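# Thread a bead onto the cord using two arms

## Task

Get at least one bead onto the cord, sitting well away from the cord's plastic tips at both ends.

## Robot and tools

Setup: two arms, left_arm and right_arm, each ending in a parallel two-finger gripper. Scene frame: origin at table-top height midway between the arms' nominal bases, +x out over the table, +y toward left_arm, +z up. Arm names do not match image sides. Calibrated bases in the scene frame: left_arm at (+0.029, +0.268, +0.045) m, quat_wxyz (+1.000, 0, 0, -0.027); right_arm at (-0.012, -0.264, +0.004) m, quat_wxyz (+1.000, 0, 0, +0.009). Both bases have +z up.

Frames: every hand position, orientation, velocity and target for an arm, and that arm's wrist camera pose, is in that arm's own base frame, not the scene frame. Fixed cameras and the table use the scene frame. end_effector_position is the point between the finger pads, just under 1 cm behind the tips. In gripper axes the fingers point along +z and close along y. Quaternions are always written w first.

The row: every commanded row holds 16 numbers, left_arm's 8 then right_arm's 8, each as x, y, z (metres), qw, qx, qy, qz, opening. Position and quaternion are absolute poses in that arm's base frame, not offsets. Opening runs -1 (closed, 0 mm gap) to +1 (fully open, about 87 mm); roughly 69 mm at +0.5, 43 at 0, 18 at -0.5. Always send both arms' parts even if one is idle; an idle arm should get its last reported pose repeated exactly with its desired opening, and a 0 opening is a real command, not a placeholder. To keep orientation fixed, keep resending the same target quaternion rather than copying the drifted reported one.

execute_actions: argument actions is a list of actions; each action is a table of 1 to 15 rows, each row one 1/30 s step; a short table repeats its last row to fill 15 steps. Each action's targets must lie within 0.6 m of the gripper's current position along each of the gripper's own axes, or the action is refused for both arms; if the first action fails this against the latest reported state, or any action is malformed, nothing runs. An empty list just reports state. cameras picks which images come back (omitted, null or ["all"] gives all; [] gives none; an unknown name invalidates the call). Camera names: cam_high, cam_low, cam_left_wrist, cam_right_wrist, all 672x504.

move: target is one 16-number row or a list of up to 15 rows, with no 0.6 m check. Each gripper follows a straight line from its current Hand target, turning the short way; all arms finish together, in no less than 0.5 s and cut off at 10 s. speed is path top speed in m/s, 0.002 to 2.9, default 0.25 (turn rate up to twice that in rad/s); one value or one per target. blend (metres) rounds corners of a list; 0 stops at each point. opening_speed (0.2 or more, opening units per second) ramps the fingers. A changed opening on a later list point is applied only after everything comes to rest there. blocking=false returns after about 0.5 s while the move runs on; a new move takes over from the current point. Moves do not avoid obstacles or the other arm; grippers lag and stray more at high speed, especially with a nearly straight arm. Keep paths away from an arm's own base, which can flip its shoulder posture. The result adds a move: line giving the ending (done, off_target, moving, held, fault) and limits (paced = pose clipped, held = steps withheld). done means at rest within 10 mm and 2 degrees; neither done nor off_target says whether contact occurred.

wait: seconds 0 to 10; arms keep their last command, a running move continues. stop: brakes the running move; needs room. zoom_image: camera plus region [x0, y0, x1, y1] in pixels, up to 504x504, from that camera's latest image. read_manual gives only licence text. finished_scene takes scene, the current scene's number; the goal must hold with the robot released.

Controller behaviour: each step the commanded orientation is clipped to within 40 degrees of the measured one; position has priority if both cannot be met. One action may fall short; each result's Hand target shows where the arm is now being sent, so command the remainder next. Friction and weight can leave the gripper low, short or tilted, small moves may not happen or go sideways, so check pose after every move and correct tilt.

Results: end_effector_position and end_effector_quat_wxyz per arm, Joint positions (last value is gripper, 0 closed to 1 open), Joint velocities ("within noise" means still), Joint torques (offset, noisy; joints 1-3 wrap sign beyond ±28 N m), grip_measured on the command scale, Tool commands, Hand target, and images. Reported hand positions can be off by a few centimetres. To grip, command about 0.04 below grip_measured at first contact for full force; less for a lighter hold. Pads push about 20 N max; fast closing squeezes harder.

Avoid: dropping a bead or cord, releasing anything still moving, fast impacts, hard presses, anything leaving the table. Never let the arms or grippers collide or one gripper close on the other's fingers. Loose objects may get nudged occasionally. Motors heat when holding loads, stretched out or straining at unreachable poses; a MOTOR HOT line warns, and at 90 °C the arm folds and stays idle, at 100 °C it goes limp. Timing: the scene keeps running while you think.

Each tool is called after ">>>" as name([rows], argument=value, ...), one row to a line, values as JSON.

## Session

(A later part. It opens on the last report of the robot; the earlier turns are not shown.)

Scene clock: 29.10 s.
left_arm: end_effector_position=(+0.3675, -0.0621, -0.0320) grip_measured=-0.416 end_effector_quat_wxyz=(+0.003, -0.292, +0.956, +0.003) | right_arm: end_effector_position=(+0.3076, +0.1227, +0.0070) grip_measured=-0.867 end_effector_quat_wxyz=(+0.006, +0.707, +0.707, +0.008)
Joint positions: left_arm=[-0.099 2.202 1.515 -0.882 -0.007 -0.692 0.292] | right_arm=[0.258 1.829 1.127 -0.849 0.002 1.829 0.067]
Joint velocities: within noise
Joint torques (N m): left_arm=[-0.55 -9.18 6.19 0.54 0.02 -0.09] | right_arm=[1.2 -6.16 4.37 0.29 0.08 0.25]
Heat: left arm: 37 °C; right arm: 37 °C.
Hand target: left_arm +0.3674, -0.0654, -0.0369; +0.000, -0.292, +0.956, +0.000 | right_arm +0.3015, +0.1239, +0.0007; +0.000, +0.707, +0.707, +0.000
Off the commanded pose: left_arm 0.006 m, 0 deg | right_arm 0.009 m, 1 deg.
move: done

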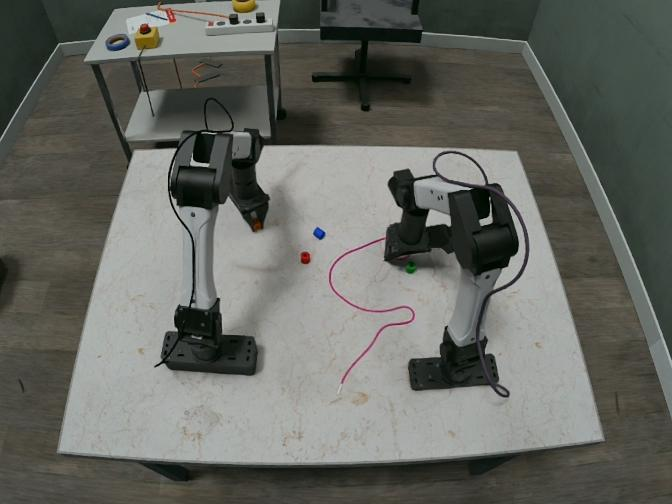

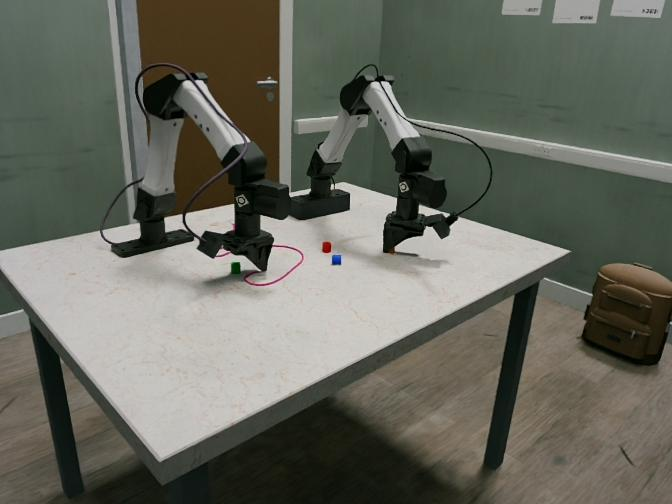

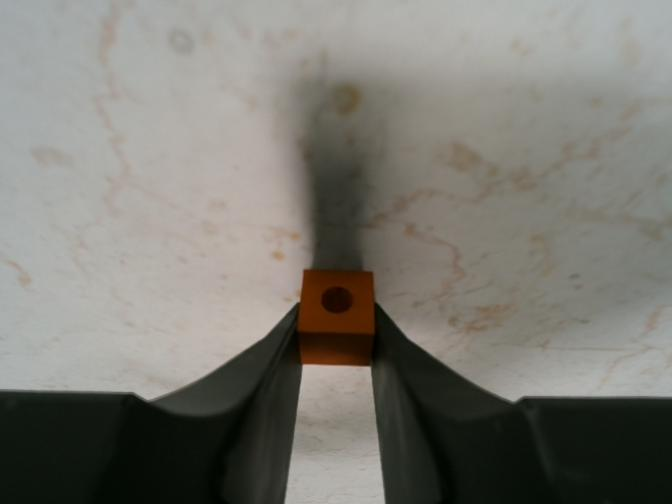

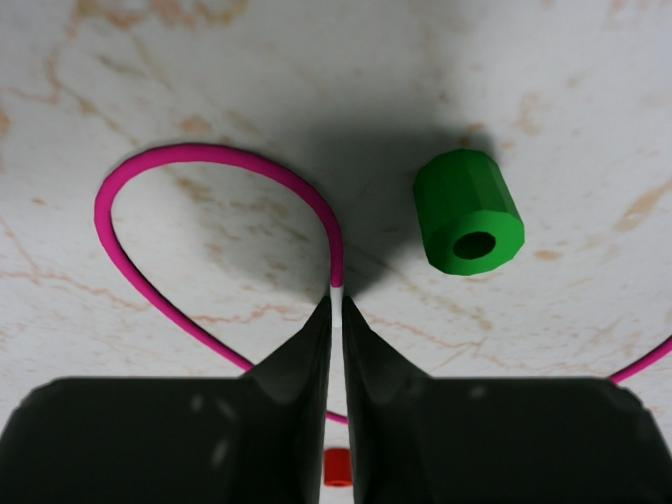

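>>> move(target=[0.3675, -0.0655, -0.027, 0, -0.2924, 0.9563, 0, -0.47, 0.3035, 0.124, 0.03, 0, 0.70711, 0.70711, 0, -1], speed=0.05)

>>> zoom_image(camera="cam_right_wrist", region=[240, 200, 440, 350])

>>> zoom_image(camera="cam_low", region=[200, 220, 300, 300])

Scene clock: 30.67 s.
left_arm: end_effector_position=(+0.3643, -0.0618, -0.0315) grip_measured=-0.416 end_effector_quat_wxyz=(-0.003, -0.292, +0.956, +0.005) | right_arm: end_effector_position=(+0.2937, +0.1194, +0.0145) grip_measured=-0.867 end_effector_quat_wxyz=(-0.012, +0.707, +0.707, -0.020)
Joint positions: left_arm=[-0.099 2.202 1.515 -0.895 -0.007 -0.692 0.292] | right_arm=[0.258 1.823 1.153 -0.947 -0.001 1.83 0.067]
Joint velocities: within noise
Joint torques (N m): left_arm=[-0.61 -10.69 7.72 0.32 0.02 -0.09] | right_arm=[1.09 -9.32 8.75 -0.03 0.1 0.25]
Heat: left arm: 38 °C; right arm: 37 °C.
Hand target: left_arm +0.3674, -0.0655, -0.0270; +0.000, -0.292, +0.956, +0.000 | right_arm +0.3032, +0.1240, +0.0299; +0.000, +0.707, +0.707, +0.000
Off the commanded pose: left_arm 0.007 m, 1 deg | right_arm 0.019 m, 3 deg.
move: off_target (right_arm)

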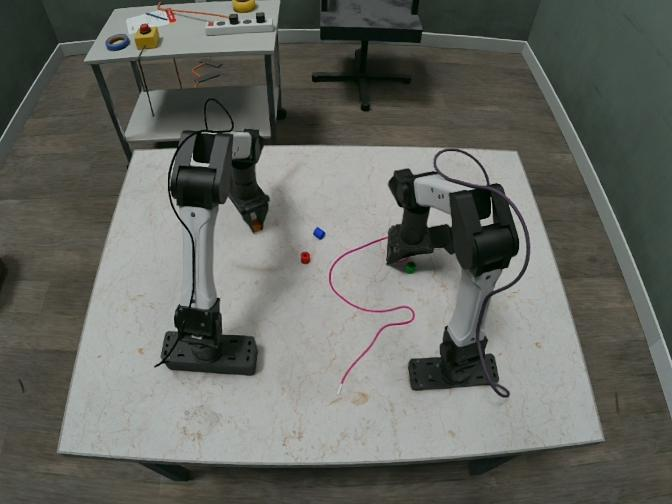

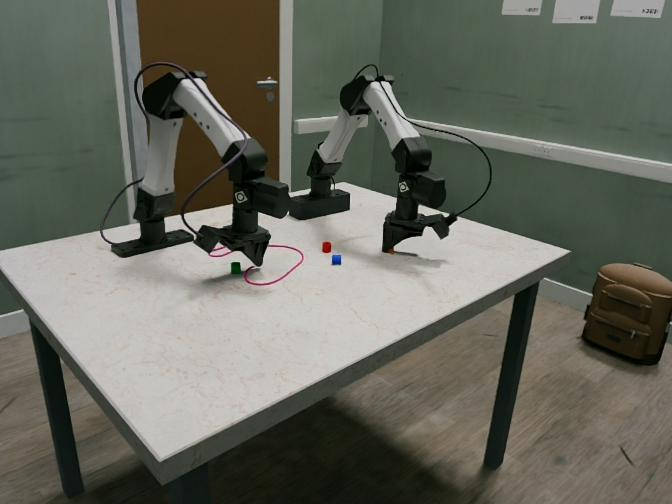

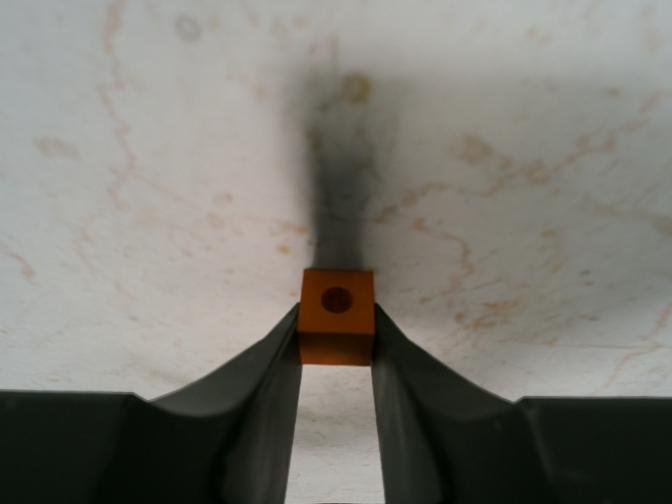

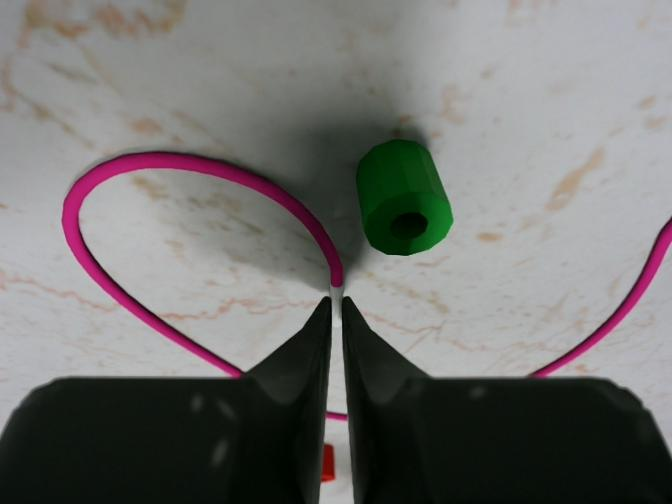

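Scaled by 2.520 from the camera's 672x504 image, which has a finer 960x720 frame.

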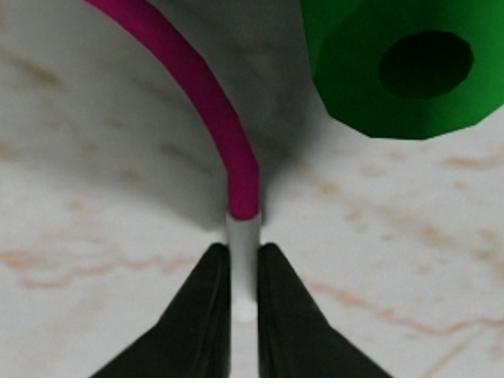

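Scaled by 5.040 from the camera's 672x504 image, which has a finer 960x720 frame.

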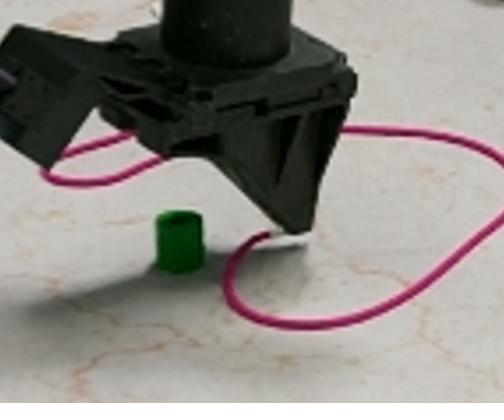

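>>> move([
  [0.3675, -0.0655, -0.037, 0, -0.2924, 0.9563, 0, -0.47, 0.3015, 0.122, 0.002, 0, 0.70711, 0.70711, 0, -1],
  [0.3675, -0.0655, -0.037, 0, -0.2924, 0.9563, 0, 0.2, 0.3015, 0.122, 0.002, 0, 0.70711, 0.70711, 0, -0.3],
  [0.3675, -0.0655, 0.06, 0, -0.2924, 0.9563, 0, 0.2, 0.3015, 0.122, 0.07, 0, 0.70711, 0.70711, 0, -0.3],
], speed=0.08, opening_speed=0.6)

Scene clock: 37.10 s.
left_arm: end_effector_position=(+0.3594, -0.0613, +0.0391) grip_measured=+0.200 end_effector_quat_wxyz=(-0.026, -0.292, +0.956, +0.015) | right_arm: end_effector_position=(+0.2928, +0.1207, +0.0546) grip_measured=-0.300 end_effector_quat_wxyz=(-0.015, +0.707, +0.707, -0.017)
Joint positions: left_arm=[-0.099 2.144 1.708 -1.195 -0.007 -0.692 0.6] | right_arm=[0.258 1.768 1.253 -1.101 -0.009 1.83 0.35]
Joint velocities: within noise
Joint torques (N m): left_arm=[-0.5 -13.7 9.21 0.25 0.05 -0.1] | right_arm=[0.72 -8.96 9.24 -0.02 0.19 0.17]
Heat: left arm: 40 °C; right arm: 38 °C.
Hand target: left_arm +0.3669, -0.0654, +0.0597; +0.000, -0.292, +0.956, +0.000 | right_arm +0.3011, +0.1220, +0.0698; +0.000, +0.707, +0.707, +0.000
Off the commanded pose: left_arm 0.023 m, 3 deg | right_arm 0.018 m, 3 deg.
move: off_target (left_arm, right_arm)

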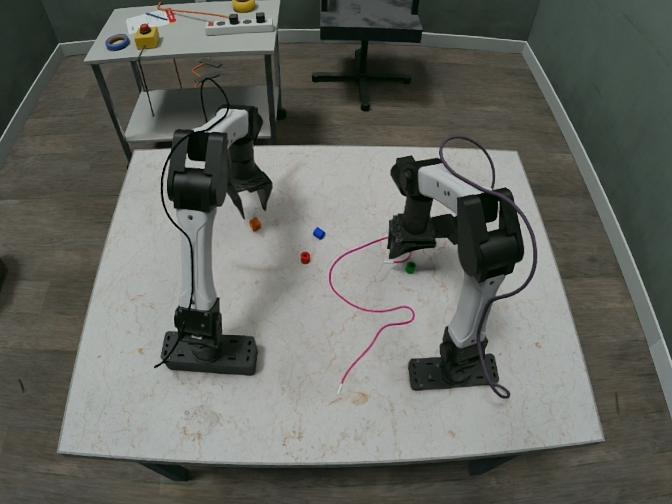

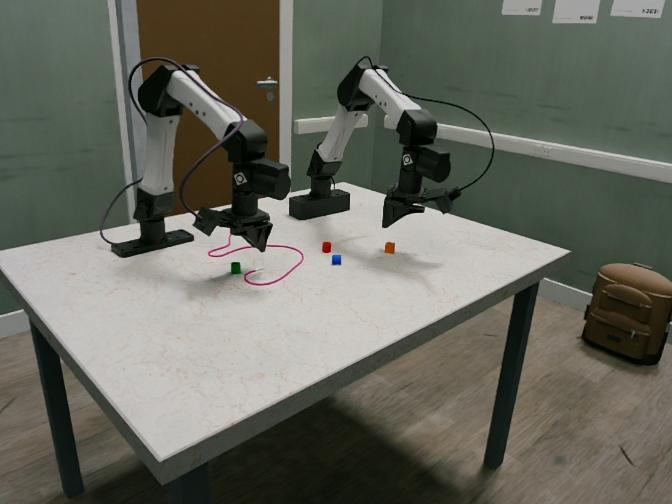

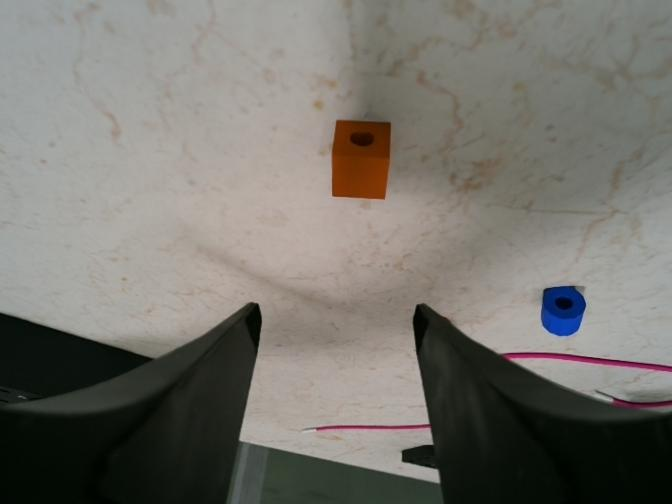

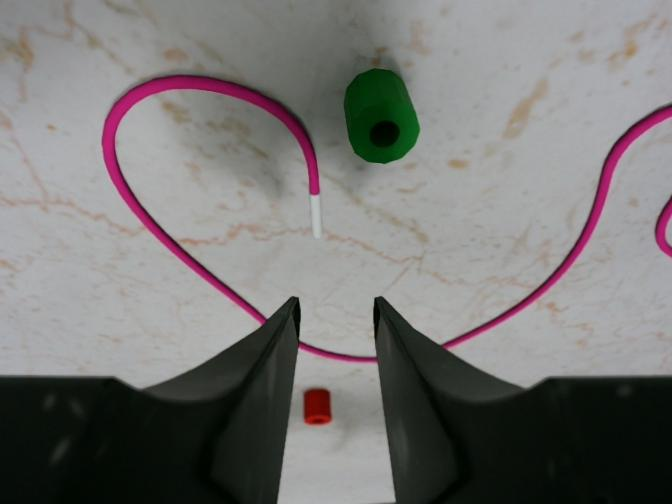

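>>> move([
  [0.30, 0.03, 0.12, 0, 0, 1, 0, 0.2, 0.30, 0.122, 0.12, 0, 0.70711, 0.70711, 0, 0],
  [0.30, 0.03, 0.12, 0, 0, 1, 0, 0.2, 0.367, 0.265, 0.09, 0, -0.4617, 0.8870, 0, 0.5],
], speed=0.2)

Scene clock: 46.53 s.
left_arm: end_effector_position=(+0.3030, +0.0301, +0.1101) grip_measured=+0.200 end_effector_quat_wxyz=(-0.013, -0.001, +1.000, +0.002) | right_arm: end_effector_position=(+0.3634, +0.2613, +0.0833) grip_measured=+0.500 end_effector_quat_wxyz=(+0.020, -0.457, +0.889, +0.006)
Joint positions: left_arm=[0.084 1.879 1.613 -1.329 -0.007 0.082 0.6] | right_arm=[0.649 2.51 2.531 -1.55 -0.004 -0.3 0.75]
Joint velocities: within noise
Joint torques (N m): left_arm=[0.34 -11.4 6.48 0.32 0.08 0.05] | right_arm=[0.9 -11.37 9.66 0.28 0.08 0.12]
Heat: left arm: 41 °C; right arm: 40 °C.
Hand target: left_arm +0.3000, +0.0300, +0.1197; +0.000, +0.000, +1.000, +0.000 | right_arm +0.3665, +0.2646, +0.0897; +0.032, -0.462, +0.886, +0.005
Off the commanded pose: left_arm 0.010 m, 1 deg | right_arm 0.008 m, 2 deg.
joint sent to its limit (right arm) — joint 4 (wrist pitch), lower limit. The joint targets are off in orientation, not in position.
move: done

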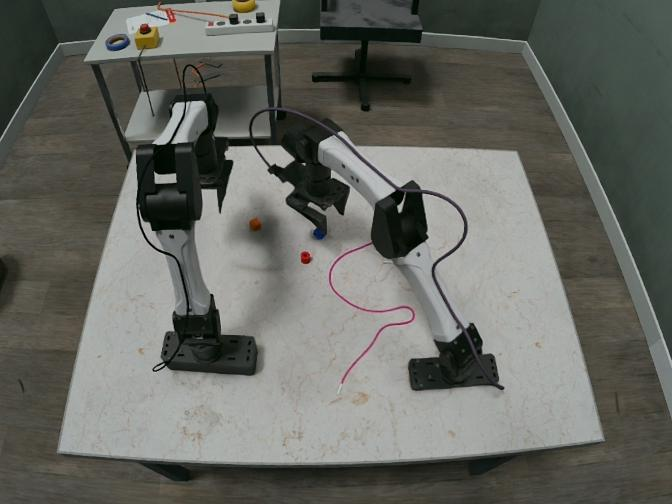

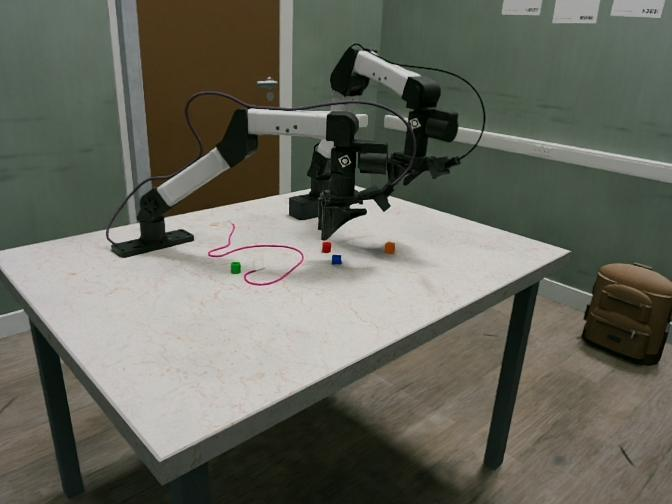

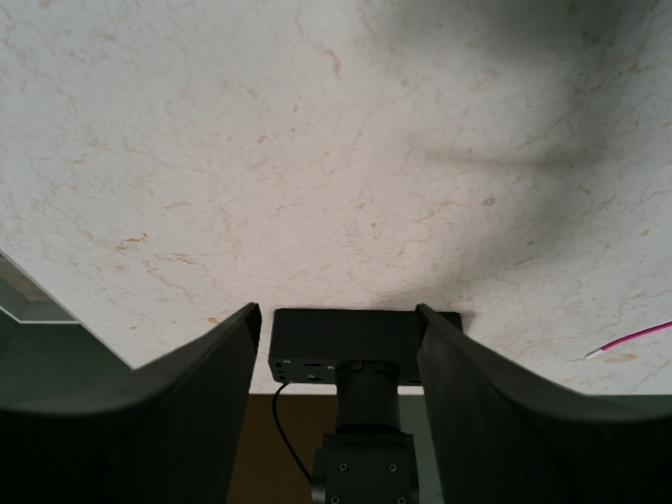

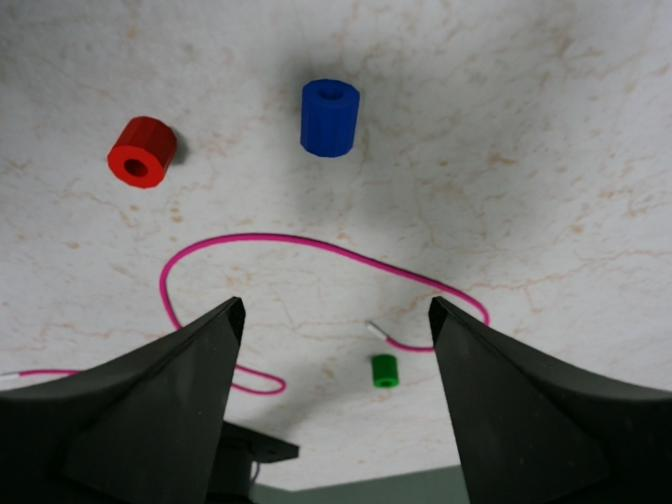

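>>> move(target=[0.30, 0.03, 0.12, 0, 0, 1, 0, 0.2, 0.377, 0.285, 0.045, 0, -0.4617, 0.8870, 0, 0.5], speed=0.12)

>>> zoom_image(camera="cam_right_wrist", region=[240, 130, 440, 280])

Scene clock: 47.87 s.
left_arm: end_effector_position=(+0.3030, +0.0301, +0.1101) grip_measured=+0.200 end_effector_quat_wxyz=(-0.013, -0.001, +1.000, +0.002) | right_arm: end_effector_position=(+0.3730, +0.2798, +0.0353) grip_measured=+0.500 end_effector_quat_wxyz=(+0.004, -0.464, +0.886, +0.003)
Joint positions: left_arm=[0.084 1.879 1.613 -1.329 -0.007 0.082 0.6] | right_arm=[0.668 2.696 2.687 -1.553 -0.004 -0.296 0.75]
Joint velocities: within noise
Joint torques (N m): left_arm=[0.25 -11.41 6.49 0.32 0.09 0.04] | right_arm=[0.87 -12.86 9.61 0.28 0.05 0.25]
Heat: left arm: 42 °C; right arm: 40 °C.
Hand target: left_arm +0.3000, +0.0300, +0.1197; +0.000, +0.000, +1.000, +0.000 | right_arm +0.3763, +0.2844, +0.0447; +0.021, -0.462, +0.886, +0.004
Off the commanded pose: left_arm 0.010 m, 1 deg | right_arm 0.012 m, 1 deg.
joint sent to its limit (right arm) — joint 4 (wrist pitch), lower limit. The joint targets still meet the commanded pose.
move: off_target (right_arm)

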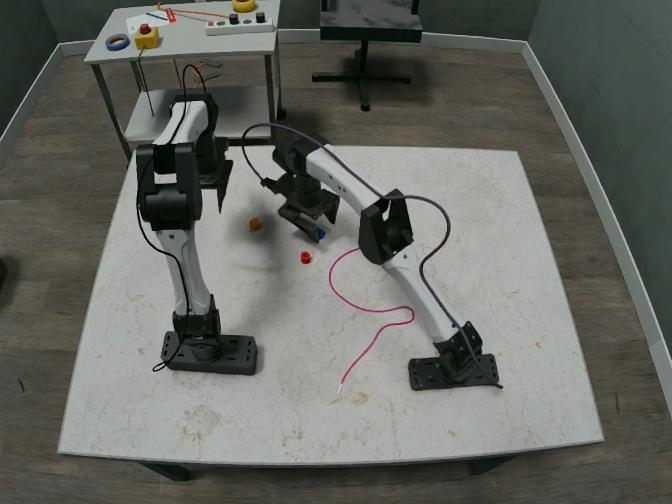

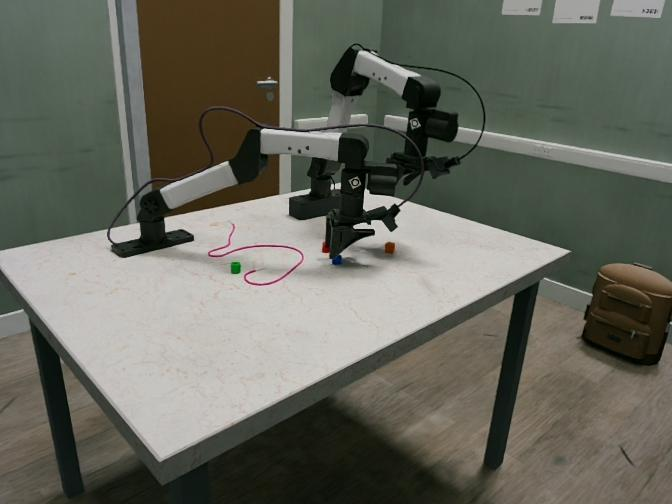

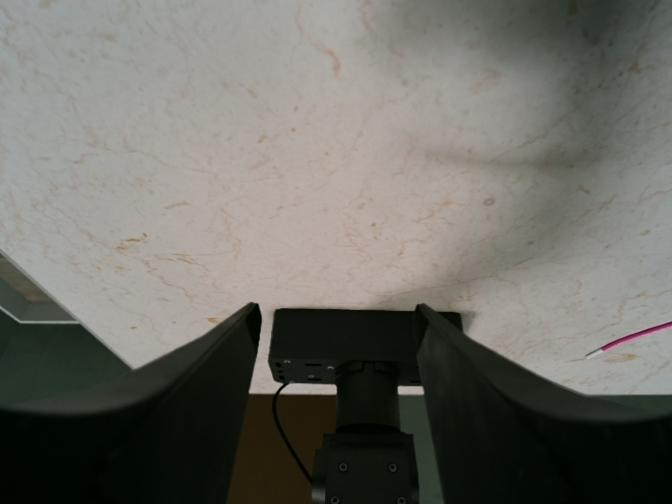

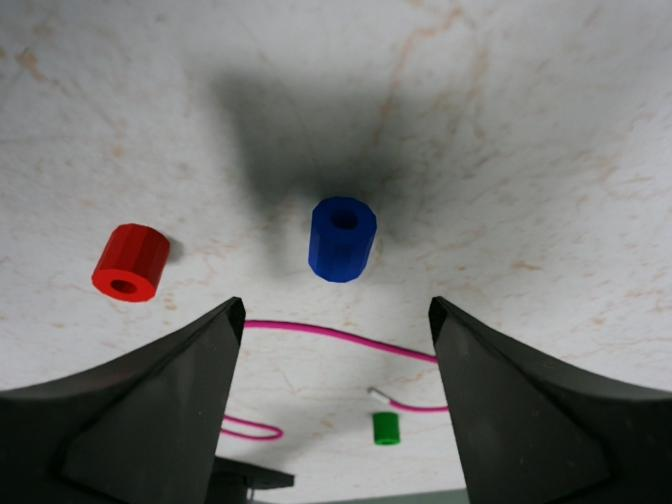

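Scaled by 2.520 from the camera's 672x504 image, which has a finer 960x720 frame.

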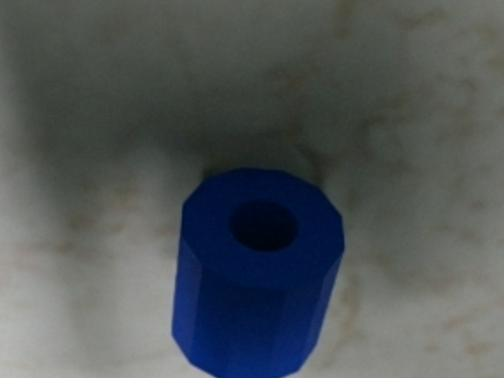

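>>> move(target=[0.30, 0.03, 0.12, 0, 0, 1, 0, 0.2, 0.377, 0.285, 0.022, 0, -0.4226, 0.9063, 0, 0.5], speed=0.08)

>>> zoom_image(camera="cam_right_wrist", region=[240, 190, 440, 340])

Scene clock: 49.33 s.
left_arm: end_effector_position=(+0.3030, +0.0301, +0.1101) grip_measured=+0.200 end_effector_quat_wxyz=(-0.013, -0.001, +1.000, +0.002) | right_arm: end_effector_position=(+0.3712, +0.2825, +0.0148) grip_measured=+0.500 end_effector_quat_wxyz=(-0.010, -0.428, +0.904, +0.000)
Joint positions: left_arm=[0.084 1.879 1.613 -1.329 -0.007 0.082 0.6] | right_arm=[0.668 2.757 2.72 -1.553 -0.004 -0.216 0.75]
Joint velocities: within noise
Joint torques (N m): left_arm=[0.27 -11.4 6.5 0.31 0.08 0.05] | right_arm=[0.25 -12.59 9.73 0.19 0.05 0.27]
Heat: left arm: 42 °C; right arm: 40 °C.
Hand target: left_arm +0.3000, +0.0300, +0.1197; +0.000, +0.000, +1.000, +0.000 | right_arm +0.3766, +0.2846, +0.0220; +0.006, -0.423, +0.906, +0.001
Off the commanded pose: left_arm 0.010 m, 1 deg | right_arm 0.010 m, 1 deg.
joint sent to its limit (right arm) — joint 4 (wrist pitch), lower limit. The joint targets still meet the commanded pose.
move: done

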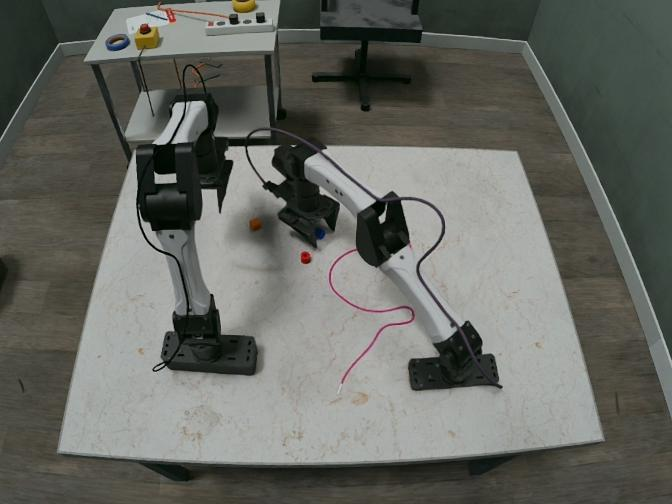

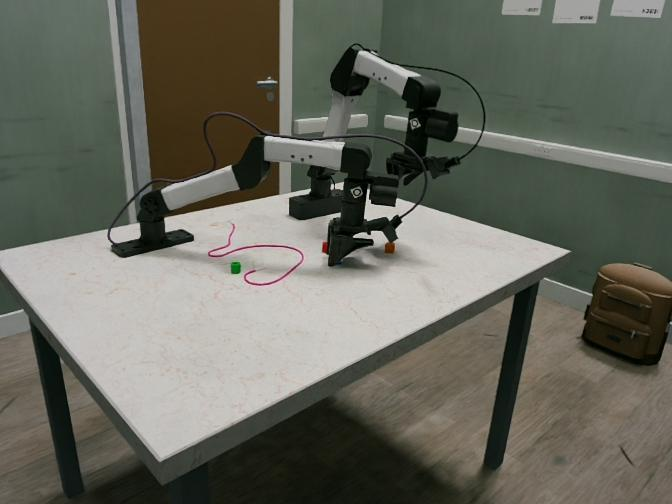

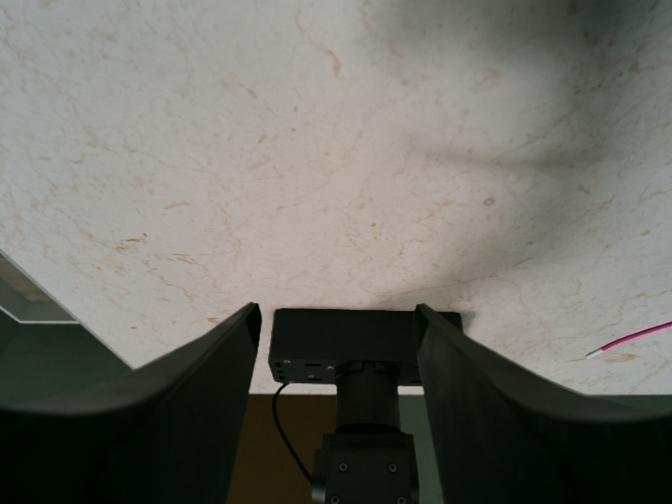

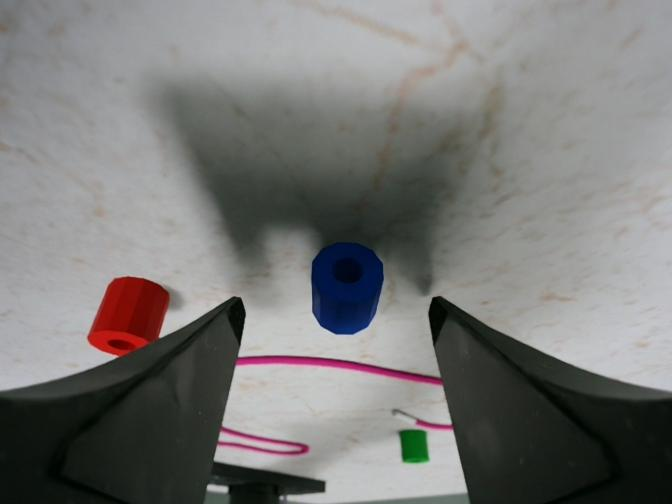

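Scaled by 2.520 from the camera's 672x504 image, which has a finer 960x720 frame.

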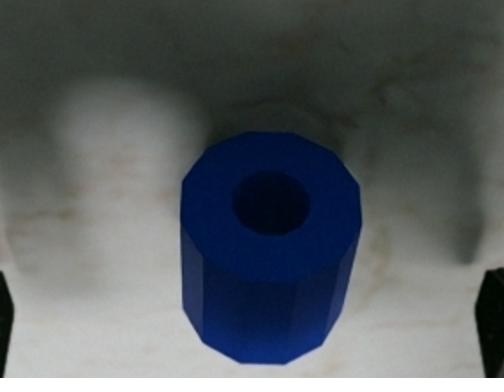

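>>> move([
  [0.30, 0.03, 0.12, 0, 0, 1, 0, 0.2, 0.378, 0.280, 0.014, 0, -0.4226, 0.9063, 0, 0.5],
  [0.30, 0.03, 0.12, 0, 0, 1, 0, 0.2, 0.378, 0.280, 0.014, 0, -0.4226, 0.9063, 0, -0.46],
], speed=0.08, opening_speed=0.6)

>>> zoom_image(camera="cam_right_wrist", region=[240, 230, 440, 380])

Scene clock: 52.23 s.
left_arm: end_effector_position=(+0.3030, +0.0301, +0.1101) grip_measured=+0.200 end_effector_quat_wxyz=(-0.013, -0.001, +1.000, +0.002) | right_arm: end_effector_position=(+0.3750, +0.2819, +0.0143) grip_measured=-0.426 end_effector_quat_wxyz=(-0.004, -0.425, +0.905, +0.001)
Joint positions: left_arm=[0.084 1.879 1.613 -1.329 -0.007 0.082 0.6] | right_arm=[0.662 2.757 2.72 -1.542 -0.004 -0.215 0.287]
Joint velocities: within noise
Joint torques (N m): left_arm=[0.36 -11.4 6.48 0.33 0.1 0.05] | right_arm=[-0.09 -13.45 4.68 0.45 0.04 0.17]
Heat: left arm: 42 °C; right arm: 41 °C.
Hand target: left_arm +0.3000, +0.0300, +0.1197; +0.000, +0.000, +1.000, +0.000 | right_arm +0.3781, +0.2801, +0.0141; +0.000, -0.423, +0.906, +0.000
Off the commanded pose: left_arm 0.010 m, 1 deg | right_arm 0.004 m, 1 deg.
move: done

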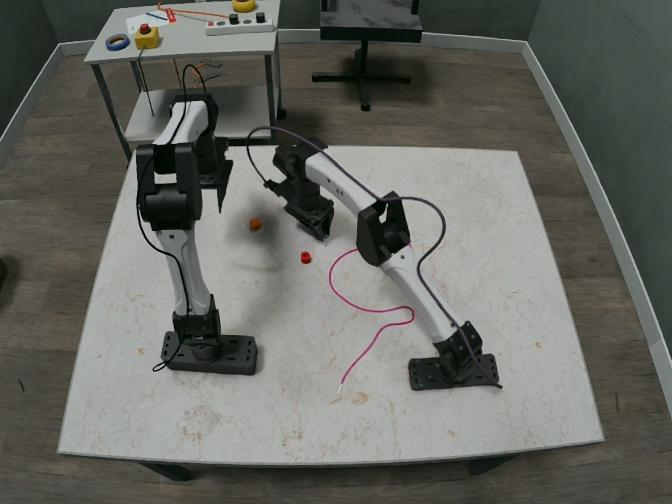

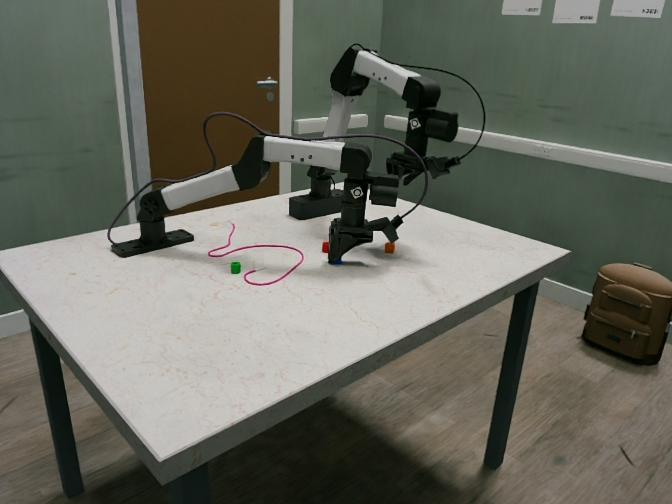

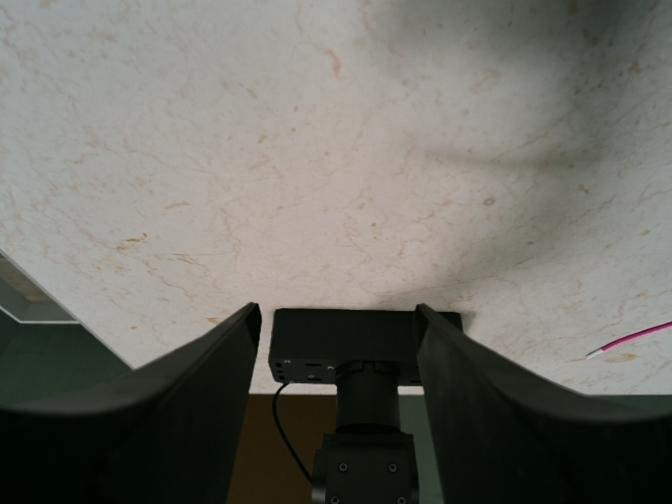

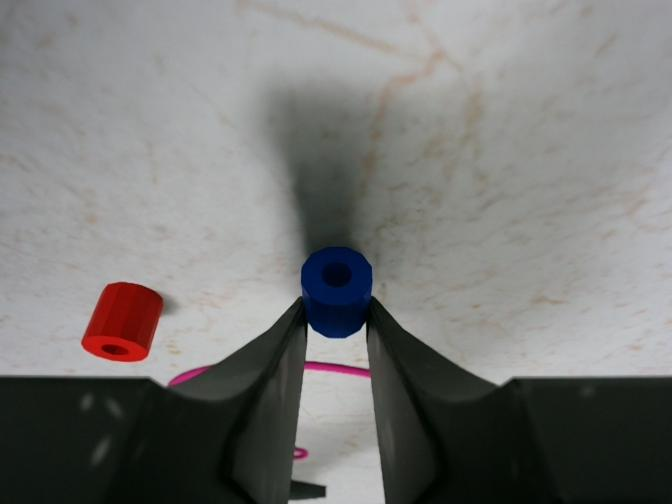

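Scaled by 2.520 from the camera's 672x504 image, which has a finer 960x720 frame.

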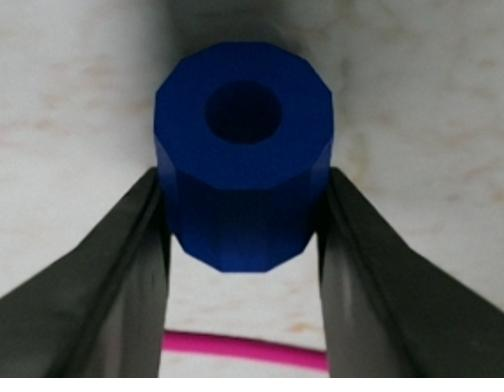

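>>> move([
  [0.30, 0.03, 0.12, 0, 0, 1, 0, 0.2, 0.378, 0.280, 0.014, 0, -0.4226, 0.9063, 0, -0.2],
  [0.30, 0.03, 0.12, 0, 0, 1, 0, 0.2, 0.378, 0.280, 0.006, 0, -0.4226, 0.9063, 0, -0.2],
  [0.30, 0.03, 0.12, 0, 0, 1, 0, 0.2, 0.378, 0.280, 0.006, 0, -0.4226, 0.9063, 0, -0.48],
], speed=0.05, opening_speed=0.6, cameras=["cam_right_wrist"])

>>> zoom_image(camera="cam_right_wrist", region=[240, 230, 440, 380])

Scene clock: 54.77 s.
left_arm: end_effector_position=(+0.3030, +0.0301, +0.1101) grip_measured=+0.200 end_effector_quat_wxyz=(-0.013, -0.001, +1.000, +0.002) | right_arm: end_effector_position=(+0.3734, +0.2799, +0.0078) grip_measured=-0.422 end_effector_quat_wxyz=(-0.009, -0.425, +0.905, -0.002)
Joint positions: left_arm=[0.084 1.879 1.613 -1.329 -0.007 0.082 0.6] | right_arm=[0.662 2.74 2.658 -1.508 -0.001 -0.215 0.289]
Joint velocities: within noise
Joint torques (N m): left_arm=[0.31 -11.4 6.49 0.32 0.08 0.06] | right_arm=[-0.05 -13.74 3.93 0.59 0.03 0.18]
Heat: left arm: 43 °C; right arm: 42 °C.
Hand target: left_arm +0.3000, +0.0300, +0.1197; +0.000, +0.000, +1.000, +0.000 | right_arm +0.3781, +0.2800, +0.0062; -0.001, -0.423, +0.906, +0.000
Off the commanded pose: left_arm 0.010 m, 1 deg | right_arm 0.005 m, 1 deg.
move: done
Images, in order (width x height): cam_right_wrist 672x504.

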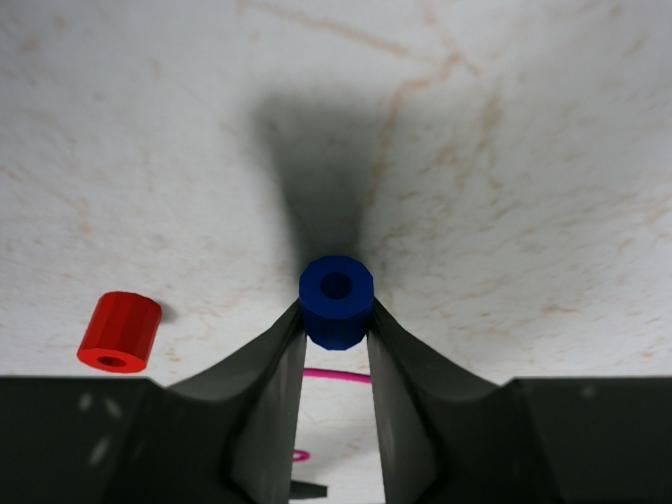

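Scaled by 2.520 from the camera's 672x504 image, which has a finer 960x720 frame.

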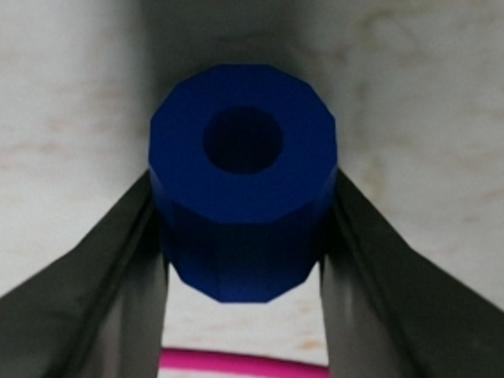

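>>> move([
  [0.30, 0.03, 0.12, 0, 0, 1, 0, 0.2, 0.378, 0.280, 0.09, 0, -0.4226, 0.9063, 0, -0.48],
  [0.30, 0.03, 0.12, 0, 0, 1, 0, 0.2, 0.39, -0.10, 0.10, 0, 0.0, 1, 0, -0.48],
], speed=0.2)

Scene clock: 58.60 s.
left_arm: end_effector_position=(+0.3030, +0.0301, +0.1101) grip_measured=+0.200 end_effector_quat_wxyz=(-0.013, -0.001, +1.000, +0.002) | right_arm: end_effector_position=(+0.3840, -0.1005, +0.0928) grip_measured=-0.422 end_effector_quat_wxyz=(-0.011, +0.007, +1.000, +0.003)
Joint positions: left_arm=[0.084 1.879 1.613 -1.329 -0.007 0.082 0.6] | right_arm=[-0.233 2.283 2.154 -1.465 -0.001 -0.22 0.289]
Joint velocities: within noise
Joint torques (N m): left_arm=[0.29 -11.41 6.46 0.32 0.09 0.05] | right_arm=[0.9 -10.44 9.92 0.13 0.02 0.12]
Heat: left arm: 43 °C; right arm: 43 °C.
Hand target: left_arm +0.3000, +0.0300, +0.1197; +0.000, +0.000, +1.000, +0.000 | right_arm +0.3898, -0.0999, +0.1000; +0.001, +0.000, +1.000, +0.000
Off the commanded pose: left_arm 0.010 m, 1 deg | right_arm 0.009 m, 2 deg.
move: done

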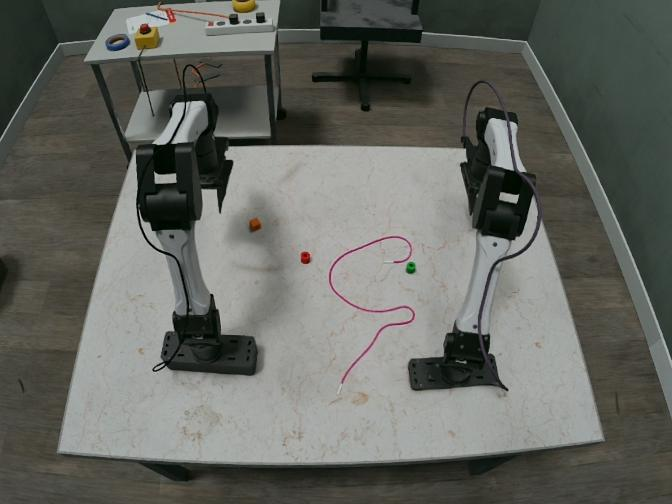

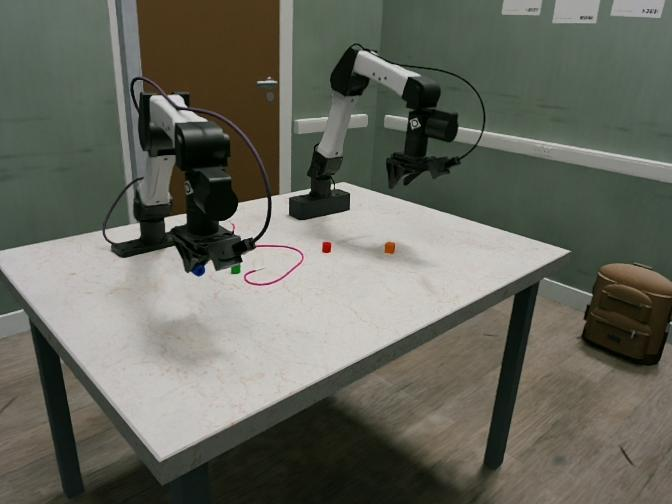

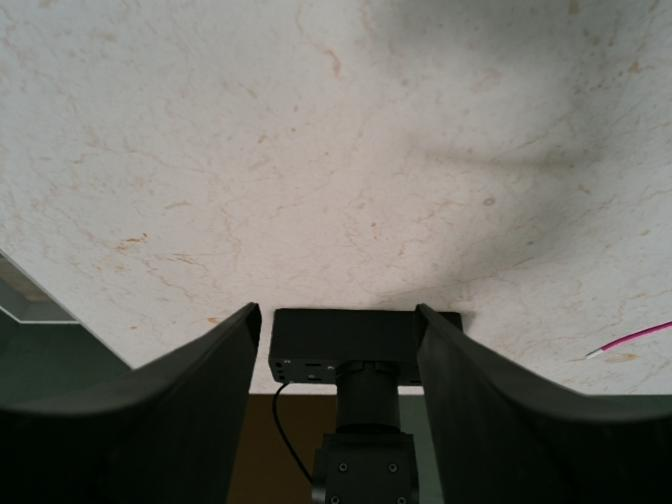

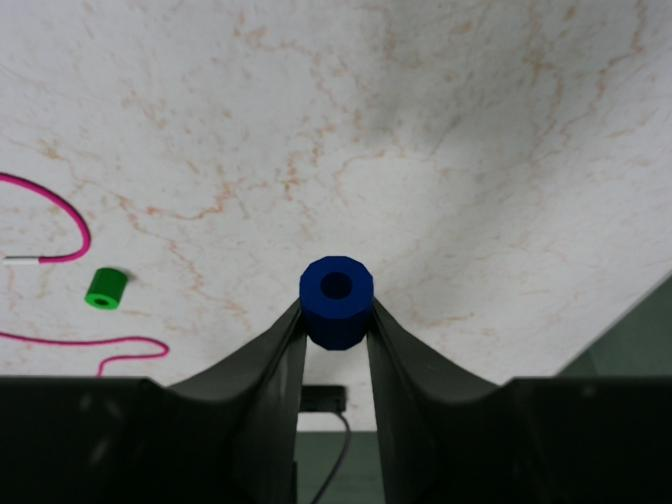

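>>> move(target=[0.28, -0.385, 0.06, 0, 0.6691, 0.7431, 0, 0, 0.39, -0.10, 0.10, 0, 0.0, 1, 0, -0.48], speed=0.2)

Scene clock: 63.27 s.
left_arm: end_effector_position=(+0.2780, -0.3829, +0.0605) grip_measured=+0.000 end_effector_quat_wxyz=(+0.033, +0.668, +0.743, -0.005) | right_arm: end_effector_position=(+0.3837, -0.1004, +0.0928) grip_measured=-0.422 end_effector_quat_wxyz=(-0.012, +0.006, +1.000, +0.003)
Joint positions: left_arm=[-0.986 2.636 2.679 -1.548 -0.006 0.48 0.5] | right_arm=[-0.233 2.283 2.154 -1.466 -0.001 -0.22 0.289]
Joint velocities: within noise
Joint torques (N m): left_arm=[0.12 -11.67 9.46 0.48 0.09 0.08] | right_arm=[0.85 -10.51 9.95 0.15 0.04 0.11]
Heat: left arm: 44 °C; right arm: 45 °C.
Hand target: left_arm +0.2797, -0.3844, +0.0596; +0.034, +0.670, +0.741, -0.008 | right_arm +0.3898, -0.0999, +0.1000; +0.000, +0.000, +1.000, +0.000
Off the commanded pose: left_arm 0.003 m, 4 deg | right_arm 0.010 m, 2 deg.
joint sent to its limit (left arm) — joint 4 (wrist pitch), lower limit. The joint targets are off in orientation, not in position.
move: off_target (left_arm)

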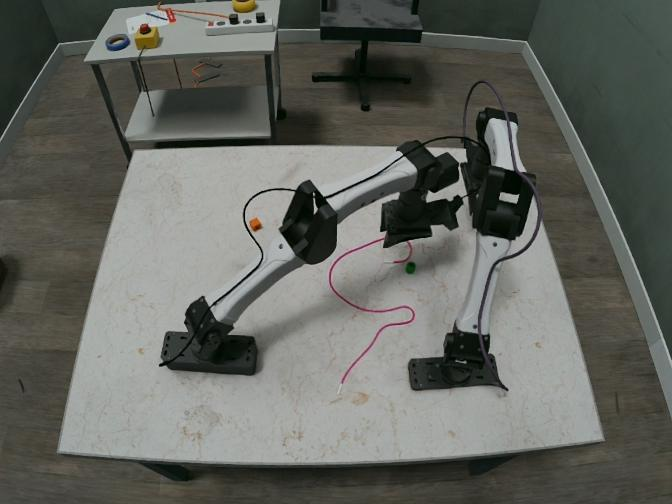

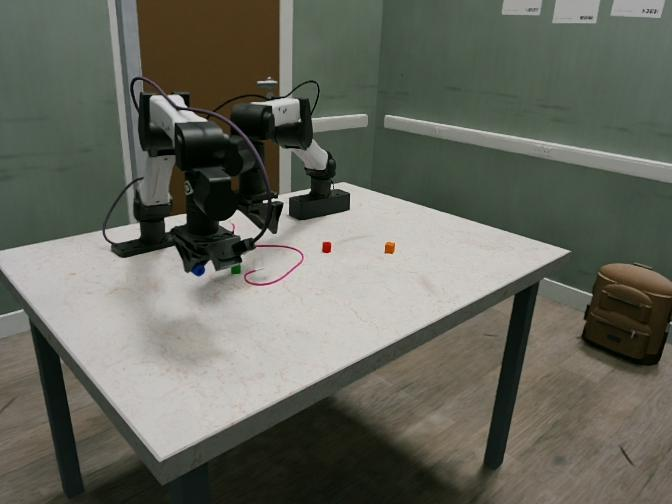

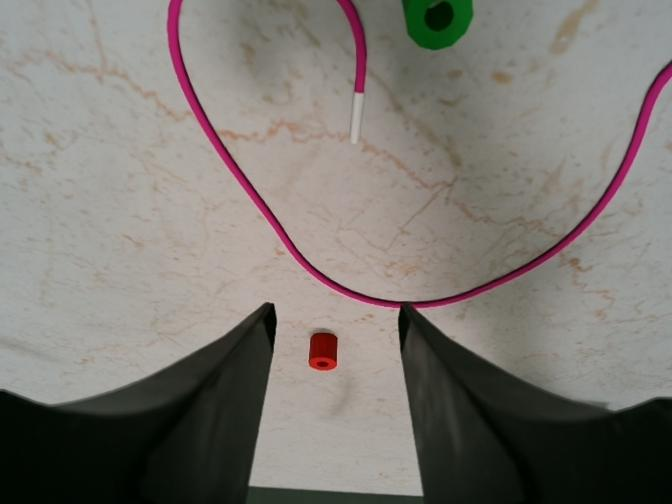

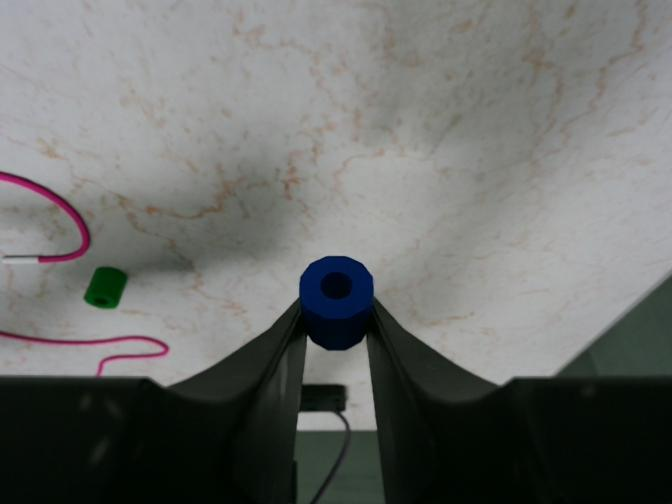

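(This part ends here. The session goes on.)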